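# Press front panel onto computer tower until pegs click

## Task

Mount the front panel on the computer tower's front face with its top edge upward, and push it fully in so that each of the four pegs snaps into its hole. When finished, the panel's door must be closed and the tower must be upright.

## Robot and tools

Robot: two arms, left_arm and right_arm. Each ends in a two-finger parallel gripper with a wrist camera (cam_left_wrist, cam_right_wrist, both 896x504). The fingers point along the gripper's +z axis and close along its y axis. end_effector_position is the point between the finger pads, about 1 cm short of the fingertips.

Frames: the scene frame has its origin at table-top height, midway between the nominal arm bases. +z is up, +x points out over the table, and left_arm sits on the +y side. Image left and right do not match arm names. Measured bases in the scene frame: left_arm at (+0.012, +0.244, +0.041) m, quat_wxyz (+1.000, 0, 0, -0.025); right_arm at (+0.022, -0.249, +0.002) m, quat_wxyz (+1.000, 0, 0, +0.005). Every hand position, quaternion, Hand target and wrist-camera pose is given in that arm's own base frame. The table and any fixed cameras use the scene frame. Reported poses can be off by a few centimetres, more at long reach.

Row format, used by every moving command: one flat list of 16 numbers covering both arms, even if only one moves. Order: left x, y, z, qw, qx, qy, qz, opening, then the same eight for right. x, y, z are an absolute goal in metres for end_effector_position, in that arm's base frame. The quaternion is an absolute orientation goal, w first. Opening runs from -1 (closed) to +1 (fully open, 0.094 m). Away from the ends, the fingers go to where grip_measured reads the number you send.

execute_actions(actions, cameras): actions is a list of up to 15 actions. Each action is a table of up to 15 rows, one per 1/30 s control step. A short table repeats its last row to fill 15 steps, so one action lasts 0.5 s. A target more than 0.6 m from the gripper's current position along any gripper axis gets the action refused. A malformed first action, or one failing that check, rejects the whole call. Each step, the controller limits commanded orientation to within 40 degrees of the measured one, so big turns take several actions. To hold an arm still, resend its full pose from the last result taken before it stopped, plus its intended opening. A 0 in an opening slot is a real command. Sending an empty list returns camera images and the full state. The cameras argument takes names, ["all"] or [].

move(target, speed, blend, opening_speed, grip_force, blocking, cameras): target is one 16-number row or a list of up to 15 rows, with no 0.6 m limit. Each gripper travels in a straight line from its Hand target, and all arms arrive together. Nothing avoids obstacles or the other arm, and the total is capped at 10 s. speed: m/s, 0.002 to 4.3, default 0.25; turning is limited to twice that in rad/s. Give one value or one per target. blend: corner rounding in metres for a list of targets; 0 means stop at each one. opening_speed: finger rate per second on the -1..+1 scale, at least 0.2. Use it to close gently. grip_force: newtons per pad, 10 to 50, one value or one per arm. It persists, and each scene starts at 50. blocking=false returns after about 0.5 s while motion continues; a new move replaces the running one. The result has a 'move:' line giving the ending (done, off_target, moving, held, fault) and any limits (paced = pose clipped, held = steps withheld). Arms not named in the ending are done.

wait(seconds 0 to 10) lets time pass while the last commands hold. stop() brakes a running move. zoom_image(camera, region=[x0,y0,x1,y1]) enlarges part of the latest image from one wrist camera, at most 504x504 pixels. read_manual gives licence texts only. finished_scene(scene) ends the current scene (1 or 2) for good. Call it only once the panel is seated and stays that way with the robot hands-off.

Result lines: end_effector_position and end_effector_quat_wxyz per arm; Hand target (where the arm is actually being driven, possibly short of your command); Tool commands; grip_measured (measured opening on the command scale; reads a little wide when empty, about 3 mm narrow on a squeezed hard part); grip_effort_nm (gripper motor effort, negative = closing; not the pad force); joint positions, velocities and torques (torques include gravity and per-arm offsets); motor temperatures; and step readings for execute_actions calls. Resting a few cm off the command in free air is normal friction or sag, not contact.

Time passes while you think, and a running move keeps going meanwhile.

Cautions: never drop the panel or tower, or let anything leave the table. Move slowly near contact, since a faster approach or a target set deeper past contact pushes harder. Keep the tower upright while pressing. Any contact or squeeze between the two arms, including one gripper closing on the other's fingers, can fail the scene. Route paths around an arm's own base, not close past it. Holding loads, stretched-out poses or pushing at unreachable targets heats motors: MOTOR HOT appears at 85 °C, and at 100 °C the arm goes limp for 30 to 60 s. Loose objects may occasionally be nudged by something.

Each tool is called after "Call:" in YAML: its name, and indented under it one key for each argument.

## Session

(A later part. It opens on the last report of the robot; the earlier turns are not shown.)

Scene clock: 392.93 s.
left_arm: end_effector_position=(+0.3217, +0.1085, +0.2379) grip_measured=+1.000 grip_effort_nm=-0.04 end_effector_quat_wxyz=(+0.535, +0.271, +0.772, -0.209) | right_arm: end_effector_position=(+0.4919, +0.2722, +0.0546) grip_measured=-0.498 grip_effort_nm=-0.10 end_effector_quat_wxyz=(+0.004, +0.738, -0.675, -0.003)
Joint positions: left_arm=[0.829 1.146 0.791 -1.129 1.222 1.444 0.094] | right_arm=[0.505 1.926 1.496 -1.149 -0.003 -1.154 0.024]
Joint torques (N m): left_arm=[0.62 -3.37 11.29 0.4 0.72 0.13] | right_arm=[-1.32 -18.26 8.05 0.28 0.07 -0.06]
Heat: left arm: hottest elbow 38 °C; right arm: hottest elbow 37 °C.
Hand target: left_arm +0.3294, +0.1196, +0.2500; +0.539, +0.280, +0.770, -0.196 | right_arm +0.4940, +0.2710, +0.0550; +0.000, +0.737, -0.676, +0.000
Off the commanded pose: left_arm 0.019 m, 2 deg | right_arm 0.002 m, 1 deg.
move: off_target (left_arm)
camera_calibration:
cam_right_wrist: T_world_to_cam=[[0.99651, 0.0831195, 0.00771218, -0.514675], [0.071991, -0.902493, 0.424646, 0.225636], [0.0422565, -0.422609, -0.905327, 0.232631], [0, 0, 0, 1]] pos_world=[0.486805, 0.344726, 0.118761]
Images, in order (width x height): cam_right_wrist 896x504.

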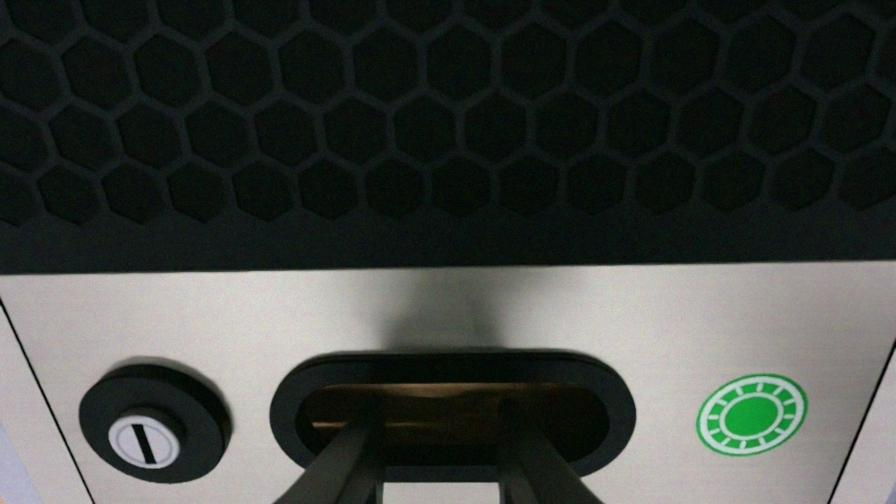

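Call:
move:
  target: [0.33,0.12,0.25,0.539,0.28,0.77,-0.196,1,0.498,0.2640,0.0545,0,-0.737,0.676,0,-0.5]
  speed: 0.1
  cameras: ["cam_right_wrist"]

Call:
zoom_image:
  camera: "cam_right_wrist"
  region: [250, 250, 650, 504]

Scene clock: 408.77 s.
left_arm: end_effector_position=(+0.3217, +0.1085, +0.2379) grip_measured=+1.000 grip_effort_nm=-0.04 end_effector_quat_wxyz=(+0.535, +0.271, +0.772, -0.209) | right_arm: end_effector_position=(+0.4926, +0.2709, +0.0546) grip_measured=-0.498 grip_effort_nm=-0.10 end_effector_quat_wxyz=(+0.004, +0.737, -0.676, -0.003)
Joint positions: left_arm=[0.829 1.146 0.791 -1.129 1.222 1.444 0.094] | right_arm=[0.503 1.926 1.496 -1.149 -0.003 -1.155 0.024]
Joint torques (N m): left_arm=[0.21 -3.6 11.3 0.36 0.73 0.14] | right_arm=[-2.08 -18.02 8.05 0.21 0.1 -0.2]
Heat: left arm: hottest elbow 38 °C; right arm: hottest shoulder 36 °C.
Hand target: left_arm +0.3294, +0.1196, +0.2500; +0.539, +0.280, +0.770, -0.196 | right_arm +0.4979, +0.2640, +0.0546; +0.000, +0.737, -0.676, +0.000
Off the commanded pose: left_arm 0.019 m, 2 deg | right_arm 0.009 m, 1 deg.
move: off_target (left_arm)
camera_calibration:
cam_right_wrist: T_world_to_cam=[[0.996664, 0.0812456, 0.00769973, -0.514897], [0.0703014, -0.902648, 0.424599, 0.225282], [0.0414469, -0.422641, -0.905349, 0.232452], [0, 0, 0, 1]] pos_world=[0.487707, 0.343428, 0.118761]
Images, in order (width x height): cam_right_wrist 896x504.

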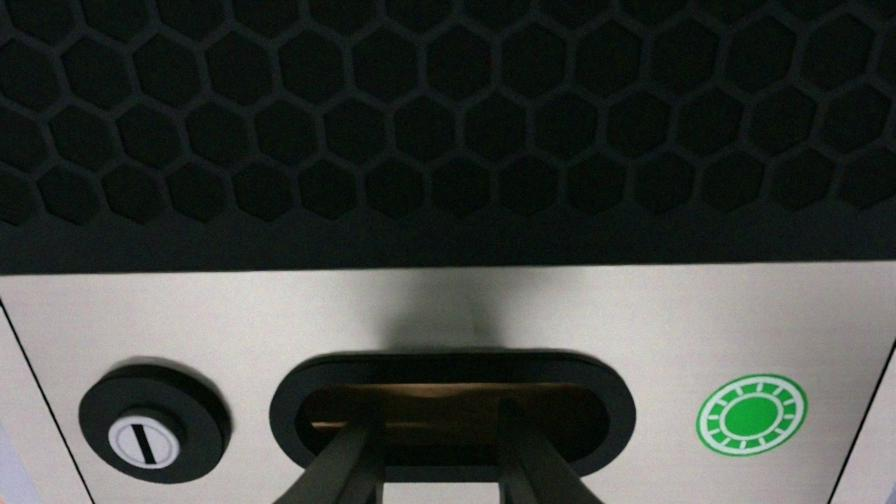

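Scaled by 1.260 from the camera's 896x504 image, which has a finer 1280x720 frame.

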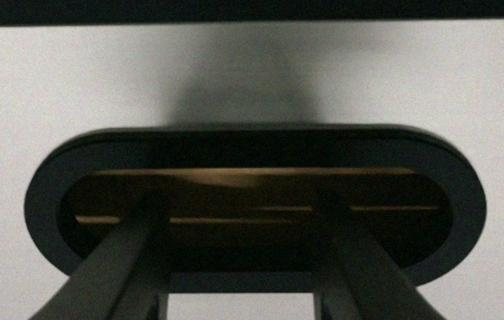

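Call:
move:
  target: [0.33,0.12,0.25,0.539,0.28,0.77,-0.196,1,0.498,0.2650,0.049,0,-0.737,0.676,0,-0.5]
  speed: 0.05
  cameras: ["cam_right_wrist"]

Call:
zoom_image:
  camera: "cam_right_wrist"
  region: [250, 250, 650, 504]

Scene clock: 422.47 s.
left_arm: end_effector_position=(+0.3217, +0.1085, +0.2379) grip_measured=+1.000 grip_effort_nm=-0.04 end_effector_quat_wxyz=(+0.535, +0.271, +0.772, -0.209) | right_arm: end_effector_position=(+0.4938, +0.2716, +0.0530) grip_measured=-0.498 grip_effort_nm=-0.10 end_effector_quat_wxyz=(+0.000, +0.737, -0.675, -0.001)
Joint positions: left_arm=[0.829 1.146 0.791 -1.129 1.222 1.444 0.094] | right_arm=[0.503 1.926 1.491 -1.136 -0.003 -1.156 0.024]
Joint torques (N m): left_arm=[0.5 -3.6 11.36 0.38 0.72 0.12] | right_arm=[-2.37 -17.14 7.88 0.36 0.1 -0.14]
Heat: left arm: hottest elbow 38 °C; right arm: hottest shoulder 36 °C.
Hand target: left_arm +0.3294, +0.1196, +0.2500; +0.539, +0.280, +0.770, -0.196 | right_arm +0.4979, +0.2650, +0.0491; +0.000, +0.737, -0.676, +0.000
Off the commanded pose: left_arm 0.019 m, 2 deg | right_arm 0.009 m, 0 deg.
move: off_target (left_arm)
camera_calibration:
cam_right_wrist: T_world_to_cam=[[0.99652, 0.0819276, 0.0153705, -0.516584], [0.0678452, -0.904302, 0.421468, 0.228289], [0.0484294, -0.418958, -0.906713, 0.226905], [0, 0, 0, 1]] pos_world=[0.488309, 0.343828, 0.117462]
Images, in order (width x height): cam_right_wrist 896x504.

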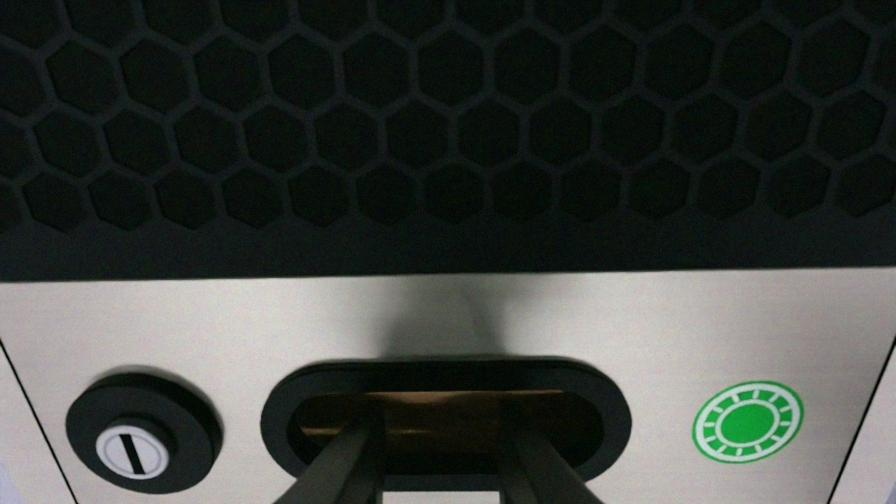

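Scaled by 1.260 from the camera's 896x504 image, which has a finer 1280x720 frame.

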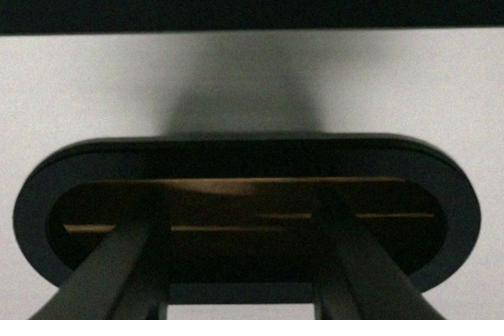

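Call:
move:
  target: [0.33,0.12,0.25,0.539,0.28,0.77,-0.196,1,0.497,0.2650,0.044,0,-0.737,0.676,0,-0.5]
  speed: 0.05
  cameras: ["all"]

Call:
zoom_image:
  camera: "cam_right_wrist"
  region: [250, 250, 650, 504]

Call:
zoom_image:
  camera: "cam_left_wrist"
  region: [400, 100, 650, 280]

Scene clock: 431.47 s.
left_arm: end_effector_position=(+0.3217, +0.1085, +0.2379) grip_measured=+1.000 grip_effort_nm=-0.04 end_effector_quat_wxyz=(+0.535, +0.271, +0.772, -0.209) | right_arm: end_effector_position=(+0.4942, +0.2718, +0.0507) grip_measured=-0.498 grip_effort_nm=-0.10 end_effector_quat_wxyz=(-0.003, +0.737, -0.675, +0.000)
Joint positions: left_arm=[0.829 1.146 0.791 -1.129 1.222 1.444 0.094] | right_arm=[0.503 1.926 1.484 -1.123 -0.003 -1.156 0.024]
Joint torques (N m): left_arm=[0.56 -3.6 11.3 0.42 0.72 0.13] | right_arm=[-2.37 -17.14 7.83 0.28 0.09 -0.14]
Heat: left arm: hottest elbow 38 °C; right arm: hottest shoulder 36 °C.
Hand target: left_arm +0.3294, +0.1196, +0.2500; +0.539, +0.280, +0.770, -0.196 | right_arm +0.4969, +0.2650, +0.0442; +0.000, +0.737, -0.676, +0.000
Off the commanded pose: left_arm 0.019 m, 2 deg | right_arm 0.010 m, 0 deg.
move: off_target (left_arm)
camera_calibration:
cam_left_wrist: T_world_to_cam=[[-0.644003, -0.76475, 0.0204343, 0.286378], [-0.550064, 0.44432, -0.707113, 0.335635], [0.531685, -0.466623, -0.706805, 0.137269], [0, 0, 0, 1]] pos_world=[0.296066, 0.133931, 0.328502]
cam_right_wrist: T_world_to_cam=[[0.996418, 0.0818355, 0.02133, -0.517257], [0.065407, -0.905607, 0.419043, 0.231129], [0.0536093, -0.416147, -0.907716, 0.221526], [0, 0, 0, 1]] pos_world=[0.488411, 0.34383, 0.115262]

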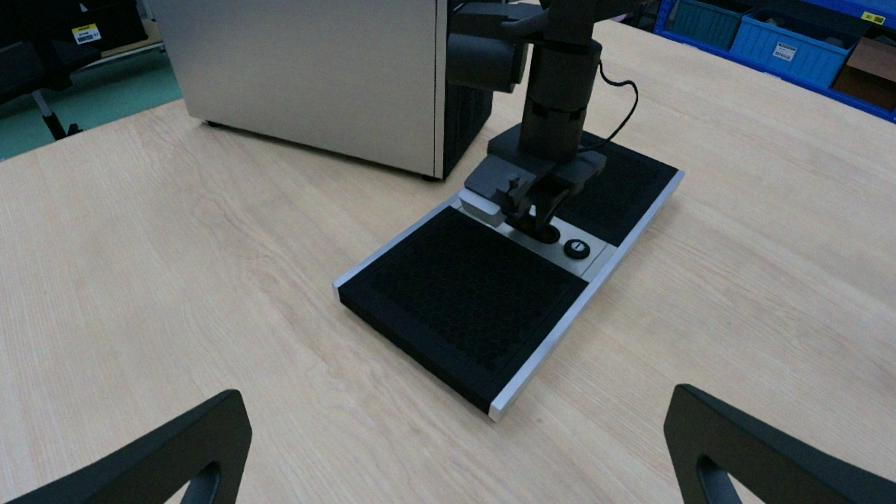

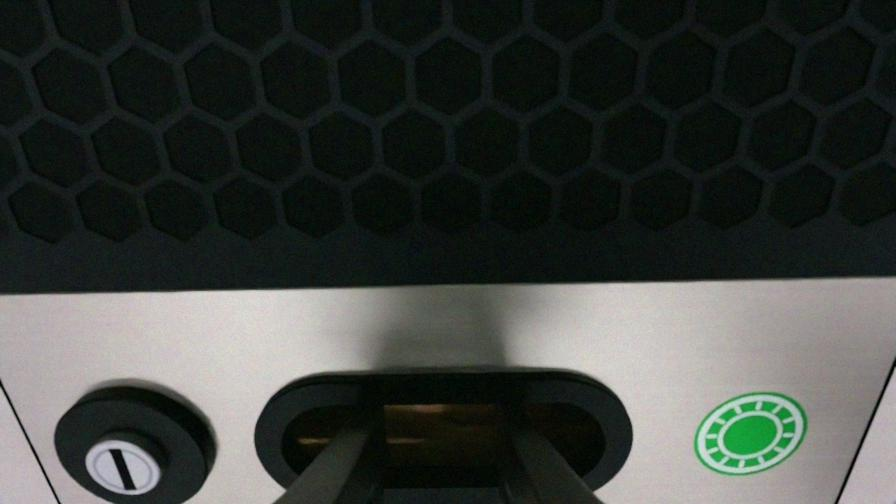

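Scaled by 1.260 from the camera's 896x504 image, which has a finer 1280x720 frame.

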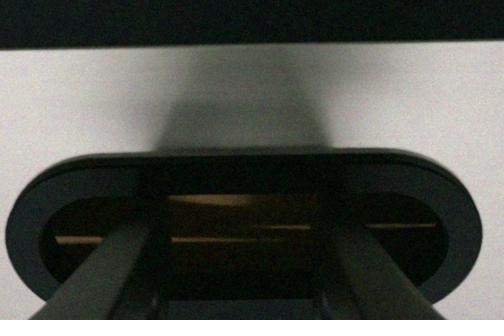

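Scaled by 2.016 from the camera's 896x504 image, which has a finer 1280x720 frame.

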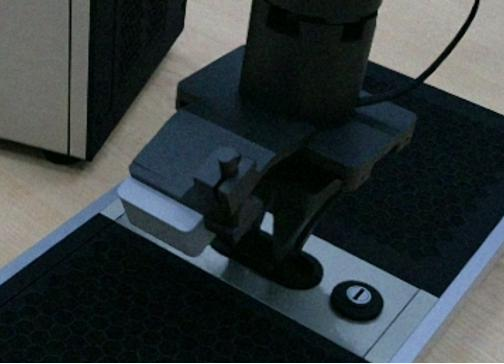

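Call:
move:
  target: [0.33,0.12,0.25,0.539,0.28,0.77,-0.196,1,0.499,0.2600,0.044,0,-0.737,0.676,0,-0.5]
  speed: 0.05
  cameras: ["cam_right_wrist"]

Scene clock: 447.60 s.
left_arm: end_effector_position=(+0.3217, +0.1085, +0.2379) grip_measured=+1.000 grip_effort_nm=-0.05 end_effector_quat_wxyz=(+0.535, +0.271, +0.772, -0.209) | right_arm: end_effector_position=(+0.4946, +0.2695, +0.0497) grip_measured=-0.498 grip_effort_nm=-0.10 end_effector_quat_wxyz=(-0.003, +0.739, -0.674, -0.001)
Joint positions: left_arm=[0.829 1.146 0.791 -1.129 1.222 1.444 0.094] | right_arm=[0.499 1.926 1.482 -1.122 -0.003 -1.163 0.024]
Joint torques (N m): left_arm=[0.73 -3.49 11.3 0.44 0.71 0.13] | right_arm=[-2.61 -16.97 7.8 0.16 0.04 -0.18]
Heat: left arm: hottest elbow 39 °C; right arm: hottest shoulder 36 °C.
Hand target: left_arm +0.3294, +0.1196, +0.2500; +0.539, +0.280, +0.770, -0.196 | right_arm +0.4988, +0.2600, +0.0442; +0.000, +0.737, -0.676, +0.000
Off the commanded pose: left_arm 0.019 m, 2 deg | right_arm 0.012 m, 0 deg.
move: off_target (left_arm, right_arm)
camera_calibration:
cam_right_wrist: T_world_to_cam=[[0.996155, 0.085307, 0.0199309, -0.518041], [0.0691108, -0.905066, 0.419619, 0.227355], [0.0538352, -0.416628, -0.907482, 0.219773], [0, 0, 0, 1]] pos_world=[0.488506, 0.341527, 0.114362]
Images, in order (width x height): cam_right_wrist 896x504.

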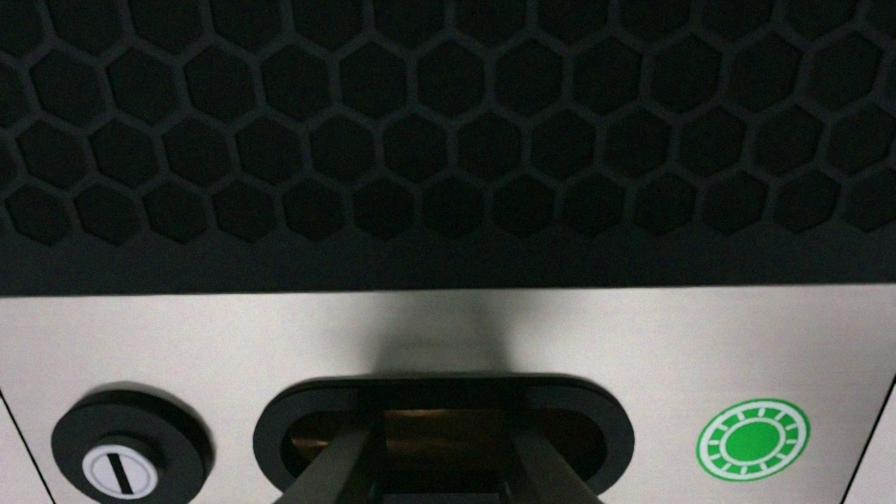

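Call:
execute_actions:
  actions: []
  cameras: ["all"]

Call:
zoom_image:
  camera: "cam_left_wrist"
  region: [480, 180, 600, 280]

Call:
zoom_image:
  camera: "cam_right_wrist"
  region: [250, 350, 650, 504]

Scene clock: 460.87 s.
left_arm: end_effector_position=(+0.3217, +0.1085, +0.2379) grip_measured=+1.000 grip_effort_nm=-0.04 end_effector_quat_wxyz=(+0.535, +0.271, +0.772, -0.209) | right_arm: end_effector_position=(+0.4946, +0.2695, +0.0497) grip_measured=-0.498 grip_effort_nm=-0.10 end_effector_quat_wxyz=(-0.003, +0.739, -0.674, -0.001)
Joint positions: left_arm=[0.829 1.146 0.791 -1.129 1.222 1.444 0.094] | right_arm=[0.499 1.926 1.482 -1.122 -0.003 -1.164 0.024]
Joint velocities: within noise
Joint torques (N m): left_arm=[0.38 -3.66 11.34 0.43 0.73 0.13] | right_arm=[-2.26 -17.14 7.8 0.27 0.06 -0.16]
Motor temperatures (°C): left_arm=[25 28 39 27 25 22 25] | right_arm=[23 36 35 22 24 23 24]
Heat: left arm: hottest elbow 39 °C; right arm: hottest shoulder 36 °C.
Hand target: left_arm +0.3294, +0.1196, +0.2500; +0.539, +0.280, +0.770, -0.196 | right_arm +0.4988, +0.2600, +0.0442; +0.000, +0.737, -0.676, +0.000
Tool commands: left_gripper/opening=+1.0 right_gripper/opening=-0.5
Off the commanded pose: left_arm 0.019 m, 2 deg | right_arm 0.012 m, 0 deg.
camera_calibration:
cam_left_wrist: T_world_to_cam=[[-0.644003, -0.76475, 0.0204343, 0.286378], [-0.550064, 0.44432, -0.707113, 0.335635], [0.531685, -0.466623, -0.706805, 0.137269], [0, 0, 0, 1]] pos_world=[0.296066, 0.133931, 0.328502]
cam_right_wrist: T_world_to_cam=[[0.996123, 0.0856684, 0.0199851, -0.518155], [0.0694156, -0.905035, 0.419634, 0.227194], [0.0540367, -0.41662, -0.907473, 0.21967], [0, 0, 0, 1]] pos_world=[0.488505, 0.341527, 0.114362]

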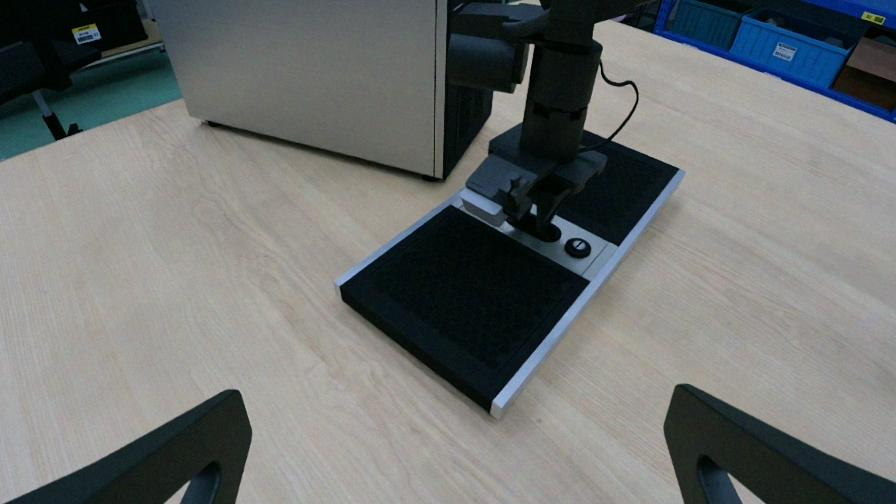

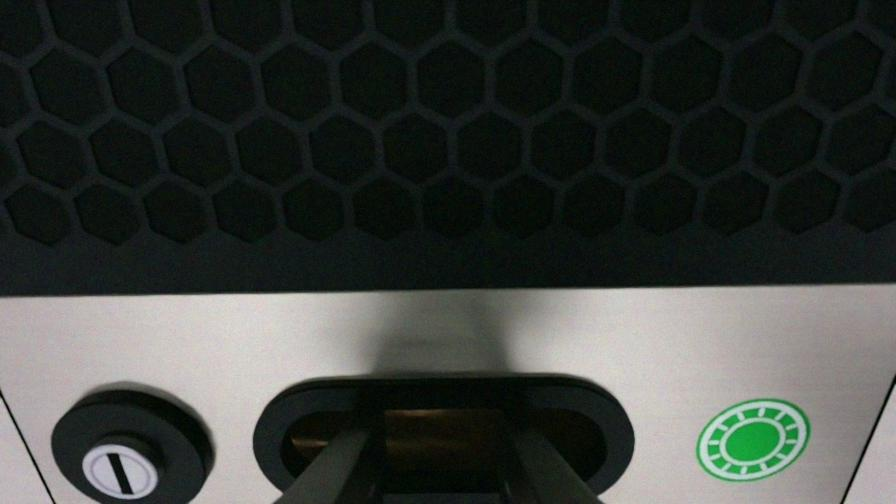

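Scaled by 4.200 from the camera's 896x504 image, which has a finer 1280x720 frame.

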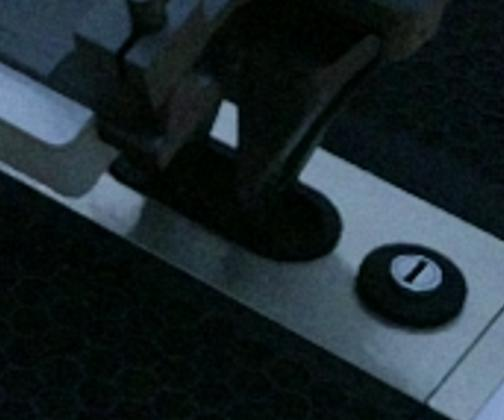

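Scaled by 1.260 from the camera's 896x504 image, which has a finer 1280x720 frame.

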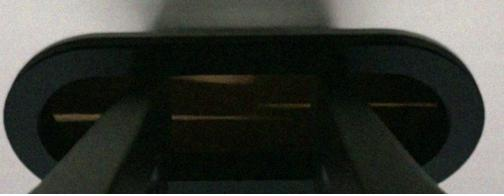

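Call:
move:
  target: [0.33,0.12,0.25,0.539,0.28,0.77,-0.196,1,0.496,0.2680,0.044,0,-0.737,0.676,0,-0.05]
  speed: 0.05
  opening_speed: 0.3
  grip_force: 20
  cameras: ["cam_right_wrist"]

Call:
zoom_image:
  camera: "cam_right_wrist"
  region: [200, 330, 700, 504]

Scene clock: 476.23 s.
left_arm: end_effector_position=(+0.3217, +0.1085, +0.2379) grip_measured=+1.000 grip_effort_nm=-0.04 end_effector_quat_wxyz=(+0.535, +0.271, +0.772, -0.209) | right_arm: end_effector_position=(+0.4946, +0.2696, +0.0502) grip_measured=-0.059 grip_effort_nm=0.45 end_effector_quat_wxyz=(-0.003, +0.740, -0.672, -0.001)
Joint positions: left_arm=[0.829 1.146 0.791 -1.129 1.222 1.444 0.094] | right_arm=[0.499 1.925 1.482 -1.122 -0.003 -1.168 0.044]
Joint torques (N m): left_arm=[0.38 -3.84 11.32 0.38 0.73 0.16] | right_arm=[-0.97 -16.62 8.01 0.02 0.06 0.04]
Heat: left arm: hottest elbow 39 °C; right arm: hottest shoulder 36 °C.
Hand target: left_arm +0.3294, +0.1196, +0.2500; +0.539, +0.280, +0.770, -0.196 | right_arm +0.4960, +0.2680, +0.0441; +0.000, +0.737, -0.676, +0.000
Off the commanded pose: left_arm 0.019 m, 2 deg | right_arm 0.006 m, 1 deg.
grip_force (N): 20, 20
move: off_target (left_arm)
camera_calibration:
cam_right_wrist: T_world_to_cam=[[0.995705, 0.090244, 0.0206809, -0.519296], [0.0732983, -0.904844, 0.419386, 0.225112], [0.0565601, -0.416069, -0.907572, 0.21864], [0, 0, 0, 1]] pos_world=[0.488199, 0.341524, 0.114762]
Images, in order (width x height): cam_right_wrist 896x504.

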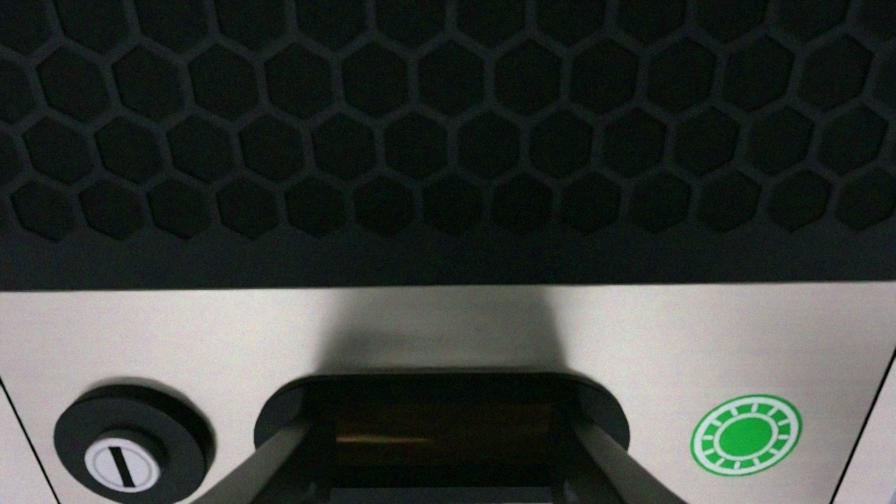

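Scaled by 1.008 from the camera's 896x504 image, which has a finer 1280x720 frame.

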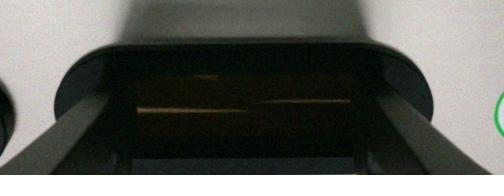

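Call:
move:
  target: [0.33,0.12,0.25,0.539,0.28,0.77,-0.196,1,0.496,0.2680,0.044,0,-0.737,0.676,0,0.15]
  speed: 0.05
  opening_speed: 0.3
  cameras: ["cam_right_wrist"]

Call:
zoom_image:
  camera: "cam_right_wrist"
  region: [200, 330, 700, 504]

Scene clock: 483.50 s.
left_arm: end_effector_position=(+0.3217, +0.1085, +0.2379) grip_measured=+1.000 grip_effort_nm=-0.04 end_effector_quat_wxyz=(+0.535, +0.271, +0.772, -0.209) | right_arm: end_effector_position=(+0.4950, +0.2698, +0.0533) grip_measured=+0.086 grip_effort_nm=1.28 end_effector_quat_wxyz=(-0.006, +0.741, -0.672, +0.000)
Joint positions: left_arm=[0.829 1.146 0.791 -1.129 1.222 1.444 0.094] | right_arm=[0.499 1.92 1.482 -1.122 -0.003 -1.17 0.051]
Joint torques (N m): left_arm=[0.79 -3.6 11.29 0.39 0.74 0.13] | right_arm=[-1.2 -16.91 8.24 0.23 0.1 0.03]
Heat: left arm: hottest elbow 39 °C; right arm: hottest shoulder 36 °C.
Hand target: left_arm +0.3294, +0.1196, +0.2500; +0.539, +0.280, +0.770, -0.196 | right_arm +0.4959, +0.2680, +0.0442; +0.000, +0.737, -0.676, +0.000
Off the commanded pose: left_arm 0.019 m, 2 deg | right_arm 0.009 m, 1 deg.
grip_force (N): 20, 20
move: off_target (left_arm)
camera_calibration:
cam_right_wrist: T_world_to_cam=[[0.995415, 0.0920878, 0.0258658, -0.520371], [0.0729603, -0.905857, 0.417253, 0.224631], [0.0618546, -0.413452, -0.908422, 0.218214], [0, 0, 0, 1]] pos_world=[0.488098, 0.341624, 0.117963]
Images, in order (width x height): cam_right_wrist 896x504.

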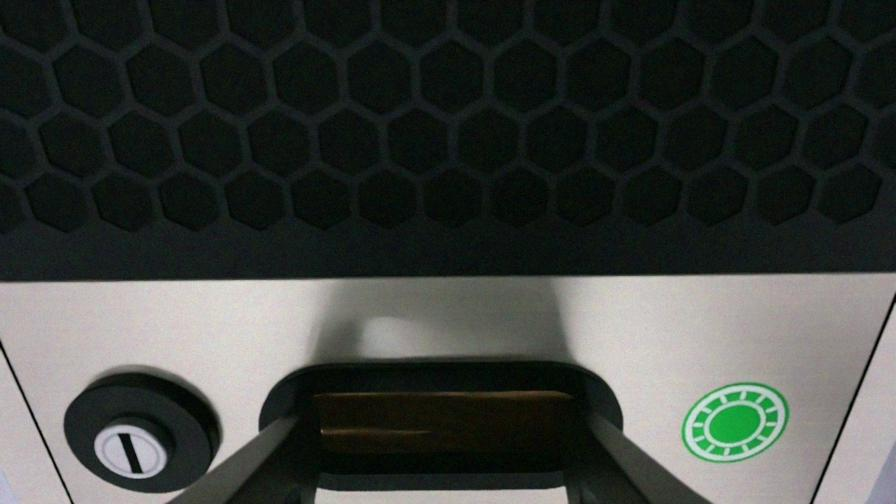

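Scaled by 1.008 from the camera's 896x504 image, which has a finer 1280x720 frame.

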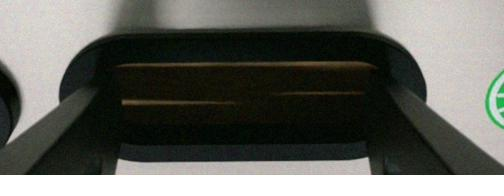

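Call:
move:
  target:
    - [0.33,0.12,0.25,0.539,0.28,0.77,-0.196,1,0.496,0.2680,0.034,0,-0.737,0.676,0,-0.05]
    - [0.33,0.12,0.25,0.539,0.28,0.77,-0.196,1,0.496,0.2680,0.034,0,-0.737,0.676,0,0.25]
  speed: 0.05
  opening_speed: 0.4
  grip_force: 30
  cameras: ["all"]

Call:
zoom_image:
  camera: "cam_left_wrist"
  region: [320, 110, 700, 430]

Scene clock: 496.83 s.
left_arm: end_effector_position=(+0.3217, +0.1085, +0.2379) grip_measured=+1.000 grip_effort_nm=-0.04 end_effector_quat_wxyz=(+0.535, +0.271, +0.772, -0.209) | right_arm: end_effector_position=(+0.4963, +0.2704, +0.0525) grip_measured=+0.080 grip_effort_nm=1.28 end_effector_quat_wxyz=(-0.010, +0.741, -0.671, +0.002)
Joint positions: left_arm=[0.829 1.146 0.791 -1.129 1.222 1.444 0.094] | right_arm=[0.499 1.918 1.478 -1.109 -0.003 -1.171 0.051]
Joint torques (N m): left_arm=[0.32 -3.96 11.36 0.4 0.7 0.14] | right_arm=[-1.44 -15.44 7.31 0.62 0.1 0.06]
Heat: left arm: hottest elbow 39 °C; right arm: hottest elbow 35 °C.
Hand target: left_arm +0.3294, +0.1196, +0.2500; +0.539, +0.280, +0.770, -0.196 | right_arm +0.4955, +0.2678, +0.0343; +0.000, +0.737, -0.676, +0.000
Off the commanded pose: left_arm 0.019 m, 2 deg | right_arm 0.019 m, 1 deg.
grip_force (N): 30, 30
move: off_target (left_arm, right_arm); target 2's new opening was sent with right_arm's hand 0.018 m and 1 deg from that target
camera_calibration:
cam_left_wrist: T_world_to_cam=[[-0.644003, -0.76475, 0.0204343, 0.286378], [-0.550064, 0.44432, -0.707113, 0.335635], [0.531685, -0.466623, -0.706805, 0.137269], [0, 0, 0, 1]] pos_world=[0.296066, 0.133931, 0.328502]
cam_right_wrist: T_world_to_cam=[[0.995121, 0.0923157, 0.0348264, -0.522171], [0.0697084, -0.907606, 0.413996, 0.227624], [0.0698269, -0.409548, -0.909612, 0.212742], [0, 0, 0, 1]] pos_world=[0.488901, 0.341925, 0.117463]

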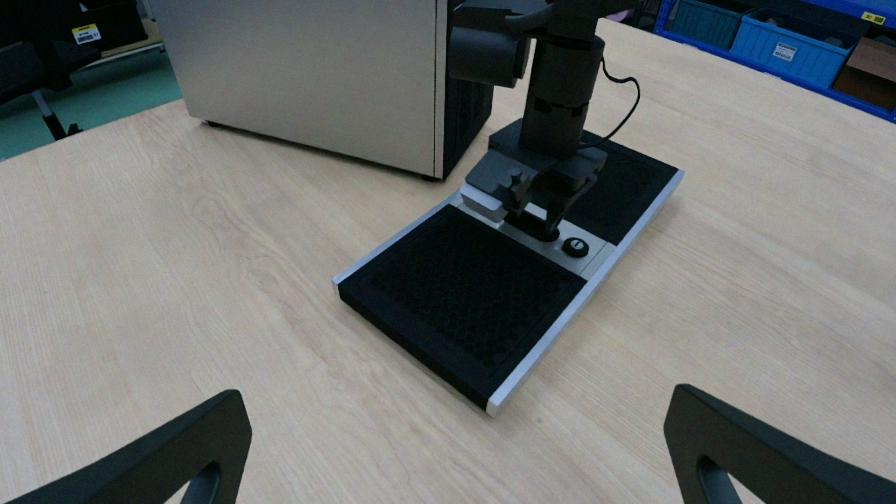

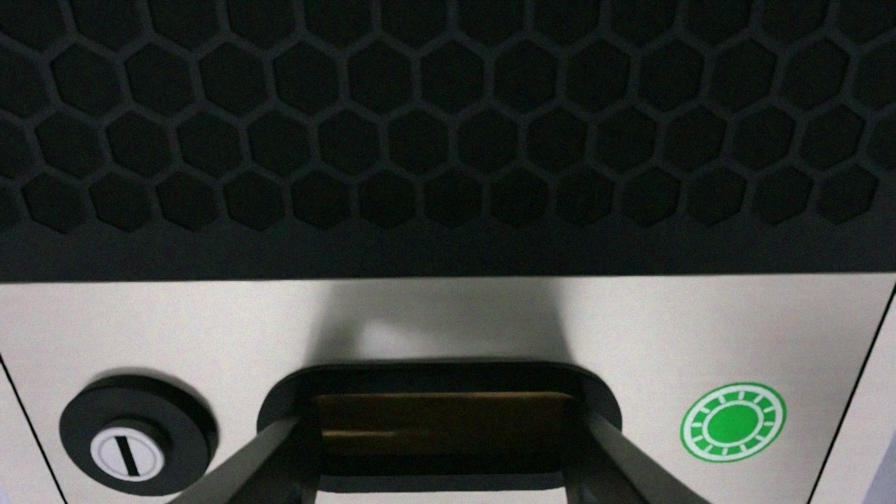

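Scaled by 1.326 from the camera's 896x504 image, which has a finer 1280x720 frame.

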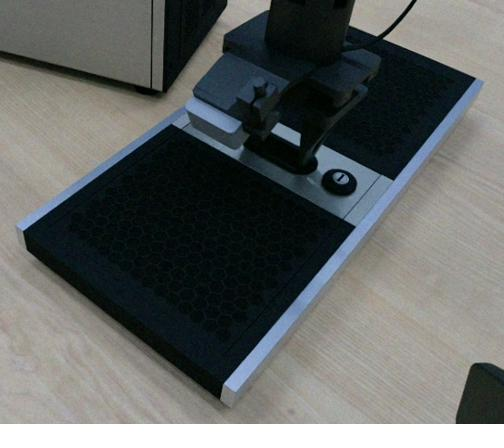

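Call:
move:
  target: [0.33,0.12,0.25,0.539,0.28,0.77,-0.196,1,0.496,0.2720,0.085,0,-0.737,0.676,0,0.25]
  speed: 0.05
  cameras: ["all"]

Call:
zoom_image:
  camera: "cam_left_wrist"
  region: [320, 110, 700, 430]

Scene clock: 503.33 s.
left_arm: end_effector_position=(+0.3217, +0.1085, +0.2379) grip_measured=+1.000 grip_effort_nm=-0.04 end_effector_quat_wxyz=(+0.535, +0.271, +0.772, -0.209) | right_arm: end_effector_position=(+0.4807, +0.2618, +0.0615) grip_measured=+0.248 grip_effort_nm=0.13 end_effector_quat_wxyz=(+0.024, +0.740, -0.672, -0.010)
Joint positions: left_arm=[0.829 1.146 0.791 -1.129 1.222 1.444 0.094] | right_arm=[0.499 1.909 1.489 -1.202 -0.002 -1.168 0.059]
Joint torques (N m): left_arm=[0.44 -3.66 11.26 0.36 0.73 0.15] | right_arm=[-0.44 -18.26 12.38 -0.57 0.03 0.06]
Heat: left arm: hottest elbow 39 °C; right arm: hottest shoulder 34 °C.
Hand target: left_arm +0.3294, +0.1196, +0.2500; +0.539, +0.280, +0.770, -0.196 | right_arm +0.4950, +0.2714, +0.0852; +0.000, +0.737, -0.676, +0.000
Off the commanded pose: left_arm 0.019 m, 2 deg | right_arm 0.030 m, 3 deg.
grip_force (N): 30, 30
move: off_target (left_arm, right_arm)
camera_calibration:
cam_left_wrist: T_world_to_cam=[[-0.644003, -0.76475, 0.0204343, 0.286378], [-0.550064, 0.44432, -0.707113, 0.335635], [0.531685, -0.466623, -0.706805, 0.137269], [0, 0, 0, 1]] pos_world=[0.296066, 0.133931, 0.328502]
cam_right_wrist: T_world_to_cam=[[0.995461, 0.0896604, -0.0319195, -0.50144], [0.0945344, -0.892738, 0.440547, 0.199737], [0.0110039, -0.441565, -0.897162, 0.254419], [0, 0, 0, 1]] pos_world=[0.477483, 0.335615, 0.124255]

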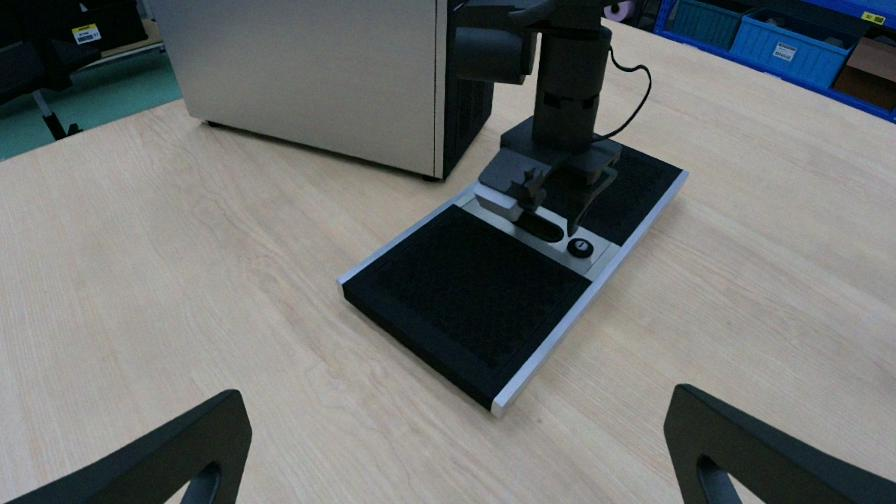

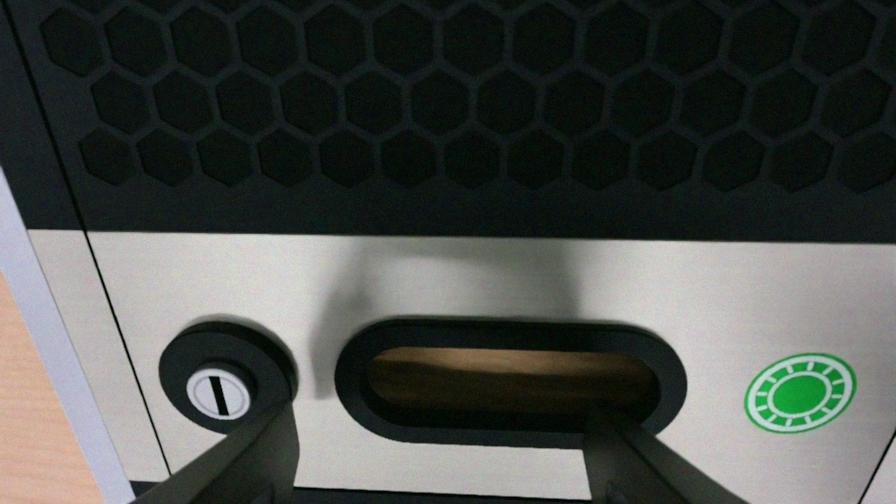

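Scaled by 1.326 from the camera's 896x504 image, which has a finer 1280x720 frame.

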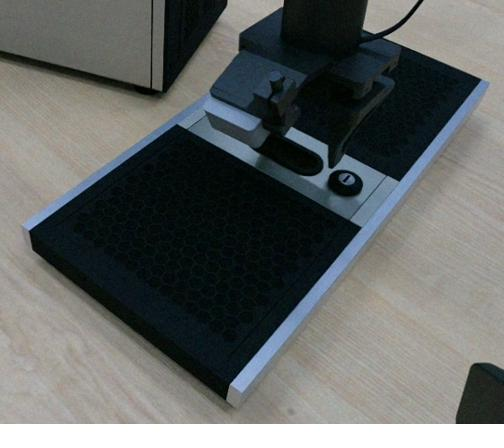

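Call:
move:
  target:
    - [0.33,0.12,0.25,0.539,0.28,0.77,-0.196,1,0.496,0.2720,0.10,0,-0.737,0.676,0,0.25]
    - [0.33,0.12,0.25,0.539,0.28,0.77,-0.196,1,0.44,0.262,0.085,0,-0.74,0.672,0,0.8]
  speed: 0.15
  cameras: ["cam_right_wrist"]

Scene clock: 542.93 s.
left_arm: end_effector_position=(+0.3217, +0.1085, +0.2379) grip_measured=+1.000 grip_effort_nm=-0.04 end_effector_quat_wxyz=(+0.535, +0.271, +0.772, -0.209) | right_arm: end_effector_position=(+0.4400, +0.2569, +0.0769) grip_measured=+0.797 grip_effort_nm=0.13 end_effector_quat_wxyz=(+0.012, +0.741, -0.671, -0.005)
Joint positions: left_arm=[0.829 1.146 0.791 -1.129 1.222 1.444 0.094] | right_arm=[0.529 1.787 1.352 -1.161 -0.002 -1.142 0.084]
Joint torques (N m): left_arm=[0.15 -3.84 11.37 0.42 0.71 0.13] | right_arm=[-0.32 -17.2 7.98 0.12 0.05 0.08]
Heat: left arm: hottest elbow 39 °C; right arm: hottest elbow 36 °C.
Hand target: left_arm +0.3294, +0.1196, +0.2500; +0.539, +0.280, +0.770, -0.196 | right_arm +0.4399, +0.2619, +0.0850; +0.000, +0.740, -0.672, +0.000
Off the commanded pose: left_arm 0.019 m, 2 deg | right_arm 0.010 m, 1 deg.
grip_force (N): 30, 30
move: off_target (left_arm)
camera_calibration:
cam_right_wrist: T_world_to_cam=[[0.995567, 0.0937784, -0.00716369, -0.46299], [0.0876685, -0.897723, 0.431749, 0.197397], [0.0340577, -0.430463, -0.901965, 0.25389], [0, 0, 0, 1]] pos_world=[0.434986, 0.329917, 0.140457]
Images, in order (width x height): cam_right_wrist 896x504.

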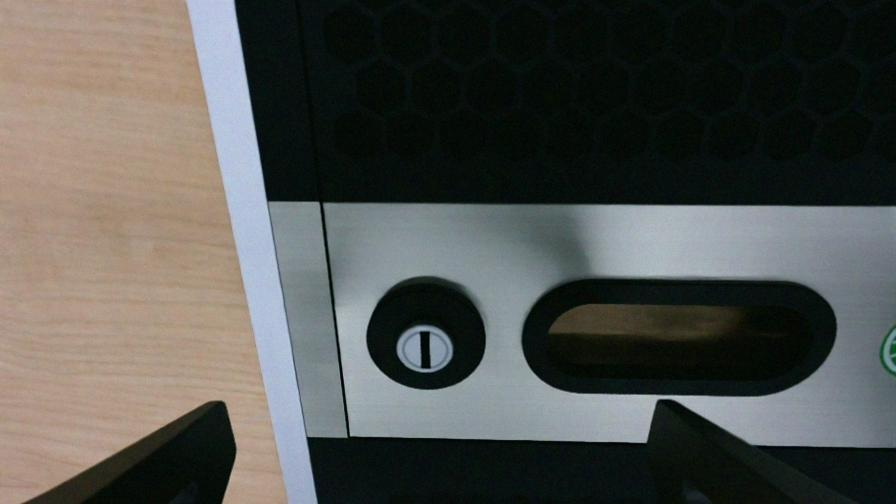

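Call:
move:
  target: [0.33,0.12,0.25,0.539,0.28,0.77,-0.196,1,0.431,0.269,0.064,0,-0.74,0.672,0,0.8]
  speed: 0.1
  cameras: ["cam_right_wrist"]

Scene clock: 555.73 s.
left_arm: end_effector_position=(+0.3217, +0.1085, +0.2379) grip_measured=+1.000 grip_effort_nm=-0.04 end_effector_quat_wxyz=(+0.535, +0.271, +0.772, -0.209) | right_arm: end_effector_position=(+0.4319, +0.2638, +0.0628) grip_measured=+0.798 grip_effort_nm=0.13 end_effector_quat_wxyz=(+0.005, +0.741, -0.671, -0.003)
Joint positions: left_arm=[0.829 1.146 0.791 -1.129 1.222 1.444 0.094] | right_arm=[0.548 1.787 1.311 -1.106 -0.002 -1.122 0.084]
Joint torques (N m): left_arm=[0.38 -3.49 11.33 0.42 0.7 0.12] | right_arm=[-0.21 -15.44 7.99 0.34 0.05 0.06]
Heat: left arm: hottest elbow 39 °C; right arm: hottest elbow 36 °C.
Hand target: left_arm +0.3294, +0.1196, +0.2500; +0.539, +0.280, +0.770, -0.196 | right_arm +0.4311, +0.2690, +0.0641; +0.000, +0.740, -0.672, +0.000
Off the commanded pose: left_arm 0.019 m, 2 deg | right_arm 0.005 m, 1 deg.
grip_force (N): 30, 30
move: off_target (left_arm)
camera_calibration:
cam_right_wrist: T_world_to_cam=[[0.995613, 0.0933996, 0.0056323, -0.456456], [0.0820829, -0.900705, 0.426606, 0.213956], [0.0449178, -0.424272, -0.90442, 0.238233], [0, 0, 0, 1]] pos_world=[0.42619, 0.336419, 0.126759]
Images, in order (width x height): cam_right_wrist 896x504.

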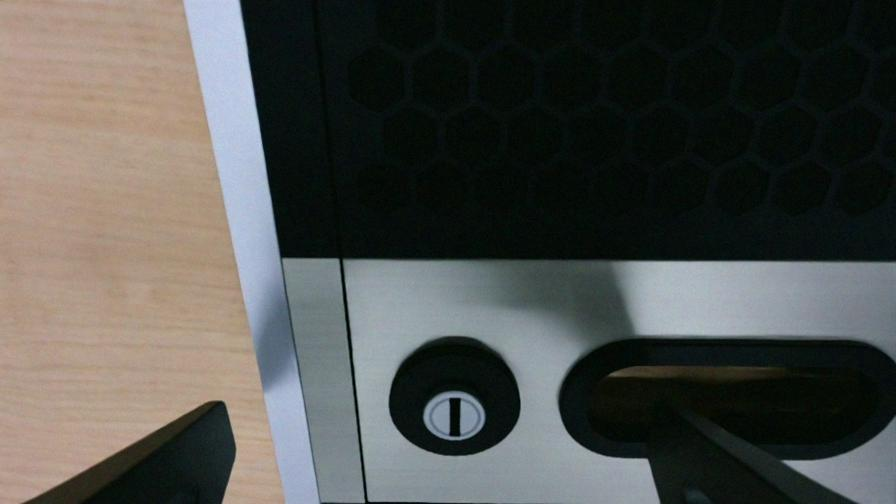

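Call:
move:
  target: [0.33,0.12,0.25,0.539,0.28,0.77,-0.196,1,0.430,0.270,0.045,0,-0.74,0.672,0,0.8]
  speed: 0.05
  cameras: ["cam_right_wrist"]

Scene clock: 562.67 s.
left_arm: end_effector_position=(+0.3217, +0.1085, +0.2379) grip_measured=+1.000 grip_effort_nm=-0.04 end_effector_quat_wxyz=(+0.535, +0.271, +0.772, -0.209) | right_arm: end_effector_position=(+0.4322, +0.2640, +0.0505) grip_measured=+0.798 grip_effort_nm=0.13 end_effector_quat_wxyz=(-0.001, +0.740, -0.672, -0.001)
Joint positions: left_arm=[0.829 1.146 0.791 -1.129 1.222 1.444 0.094] | right_arm=[0.548 1.796 1.287 -1.06 -0.002 -1.119 0.084]
Joint torques (N m): left_arm=[0.5 -3.66 11.34 0.34 0.73 0.15] | right_arm=[-0.32 -14.74 7.86 0.16 0.02 0.09]
Heat: left arm: hottest elbow 40 °C; right arm: hottest elbow 36 °C.
Hand target: left_arm +0.3294, +0.1196, +0.2500; +0.539, +0.280, +0.770, -0.196 | right_arm +0.4299, +0.2699, +0.0451; +0.000, +0.740, -0.672, +0.000
Off the commanded pose: left_arm 0.019 m, 2 deg | right_arm 0.008 m, 0 deg.
grip_force (N): 30, 30
move: off_target (left_arm)
camera_calibration:
cam_right_wrist: T_world_to_cam=[[0.995759, 0.0902992, 0.0176234, -0.456569], [0.0745115, -0.903878, 0.421252, 0.223645], [0.0539681, -0.418152, -0.906772, 0.221804], [0, 0, 0, 1]] pos_world=[0.425998, 0.336124, 0.114961]
Images, in order (width x height): cam_right_wrist 896x504.

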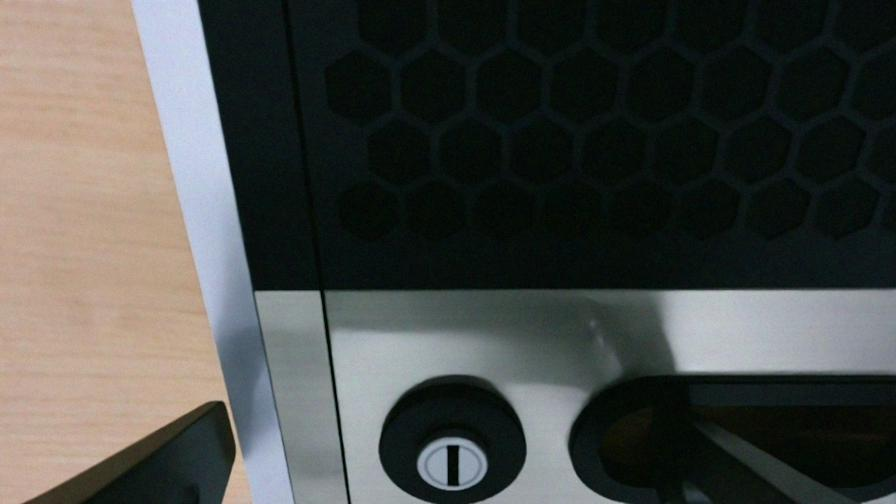

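Call:
move:
  target:
    - [0.33,0.12,0.25,0.539,0.28,0.77,-0.196,1,0.428,0.270,0.062,0,-0.74,0.672,0,0.84]
    - [0.33,0.12,0.25,0.539,0.28,0.77,-0.196,1,0.4225,0.268,0.056,0,-0.74,0.672,0,0.84]
  speed: 0.05
  cameras: ["cam_right_wrist"]

Scene clock: 572.67 s.
left_arm: end_effector_position=(+0.3217, +0.1085, +0.2379) grip_measured=+1.000 grip_effort_nm=-0.04 end_effector_quat_wxyz=(+0.535, +0.271, +0.772, -0.209) | right_arm: end_effector_position=(+0.4256, +0.2623, +0.0498) grip_measured=+0.838 grip_effort_nm=0.13 end_effector_quat_wxyz=(+0.008, +0.740, -0.672, -0.003)
Joint positions: left_arm=[0.829 1.146 0.791 -1.129 1.222 1.444 0.094] | right_arm=[0.553 1.792 1.28 -1.075 -0.002 -1.115 0.086]
Joint torques (N m): left_arm=[0.44 -3.55 11.23 0.36 0.73 0.13] | right_arm=[-0.62 -16.21 7.58 0.08 -0.01 0.11]
Heat: left arm: hottest elbow 40 °C; right arm: hottest elbow 36 °C.
Hand target: left_arm +0.3294, +0.1196, +0.2500; +0.539, +0.280, +0.770, -0.196 | right_arm +0.4225, +0.2680, +0.0560; +0.000, +0.740, -0.672, +0.000
Off the commanded pose: left_arm 0.019 m, 2 deg | right_arm 0.009 m, 1 deg.
grip_force (N): 30, 30
move: off_target (left_arm)
camera_calibration:
cam_right_wrist: T_world_to_cam=[[0.995872, 0.0907616, 0.00108263, -0.449096], [0.0815184, -0.899571, 0.429101, 0.218475], [0.0399198, -0.427241, -0.903256, 0.22897], [0, 0, 0, 1]] pos_world=[0.420292, 0.33512, 0.113557]
Images, in order (width x height): cam_right_wrist 896x504.

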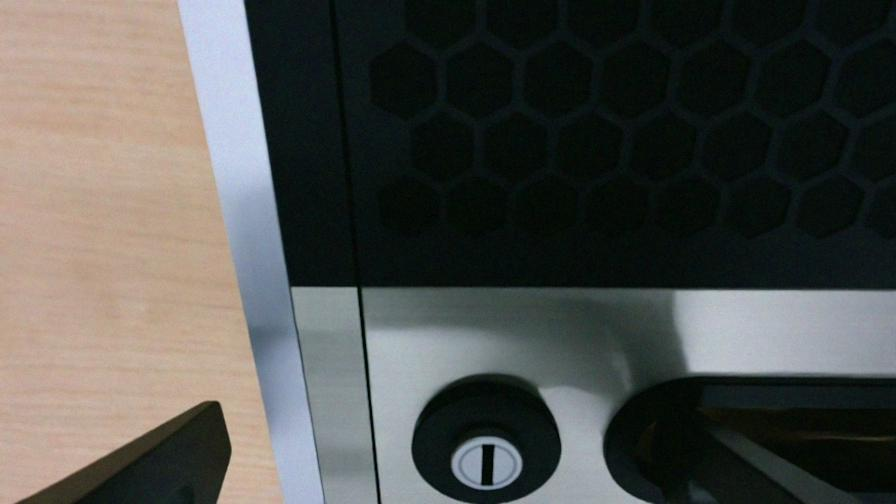

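Call:
move:
  target: [0.33,0.12,0.25,0.539,0.28,0.77,-0.196,1,0.423,0.269,0.037,0,-0.74,0.672,0,0.84]
  speed: 0.05
  cameras: ["cam_right_wrist"]

Scene clock: 578.60 s.
left_arm: end_effector_position=(+0.3217, +0.1085, +0.2379) grip_measured=+1.000 grip_effort_nm=-0.04 end_effector_quat_wxyz=(+0.535, +0.271, +0.772, -0.209) | right_arm: end_effector_position=(+0.4285, +0.2640, +0.0466) grip_measured=+0.838 grip_effort_nm=0.13 end_effector_quat_wxyz=(-0.004, +0.739, -0.674, +0.001)
Joint positions: left_arm=[0.829 1.146 0.791 -1.129 1.222 1.444 0.094] | right_arm=[0.553 1.79 1.267 -1.04 0 -1.11 0.086]
Joint torques (N m): left_arm=[0.67 -3.96 11.23 0.53 0.71 0.13] | right_arm=[-0.62 -14.92 6.83 0.59 -0.06 0.05]
Heat: left arm: hottest elbow 40 °C; right arm: hottest elbow 36 °C.
Hand target: left_arm +0.3294, +0.1196, +0.2500; +0.539, +0.280, +0.770, -0.196 | right_arm +0.4228, +0.2688, +0.0371; +0.000, +0.740, -0.672, +0.000
Off the commanded pose: left_arm 0.019 m, 2 deg | right_arm 0.012 m, 1 deg.
grip_force (N): 30, 30
move: off_target (left_arm, right_arm)
camera_calibration:
cam_right_wrist: T_world_to_cam=[[0.995964, 0.0864651, 0.0240569, -0.45223], [0.0683844, -0.9047, 0.420525, 0.228386], [0.058125, -0.417183, -0.906962, 0.21646], [0, 0, 0, 1]] pos_world=[0.422206, 0.336026, 0.111159]
Images, in order (width x height): cam_right_wrist 896x504.

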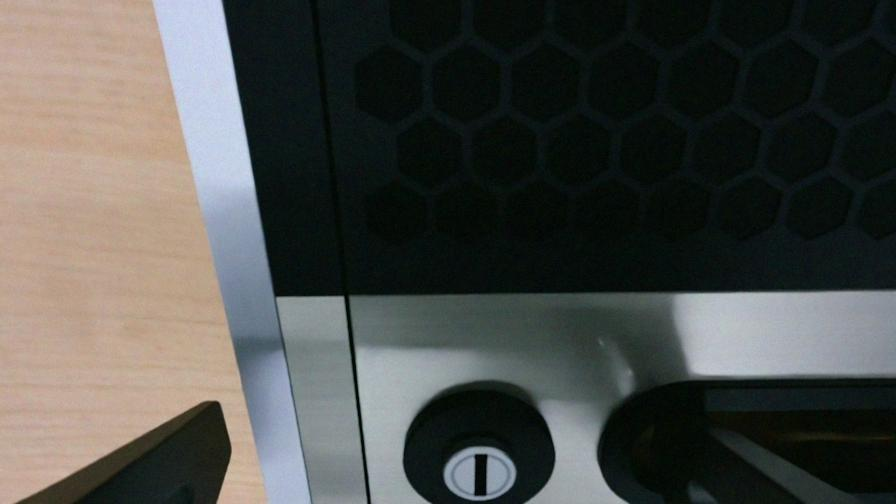

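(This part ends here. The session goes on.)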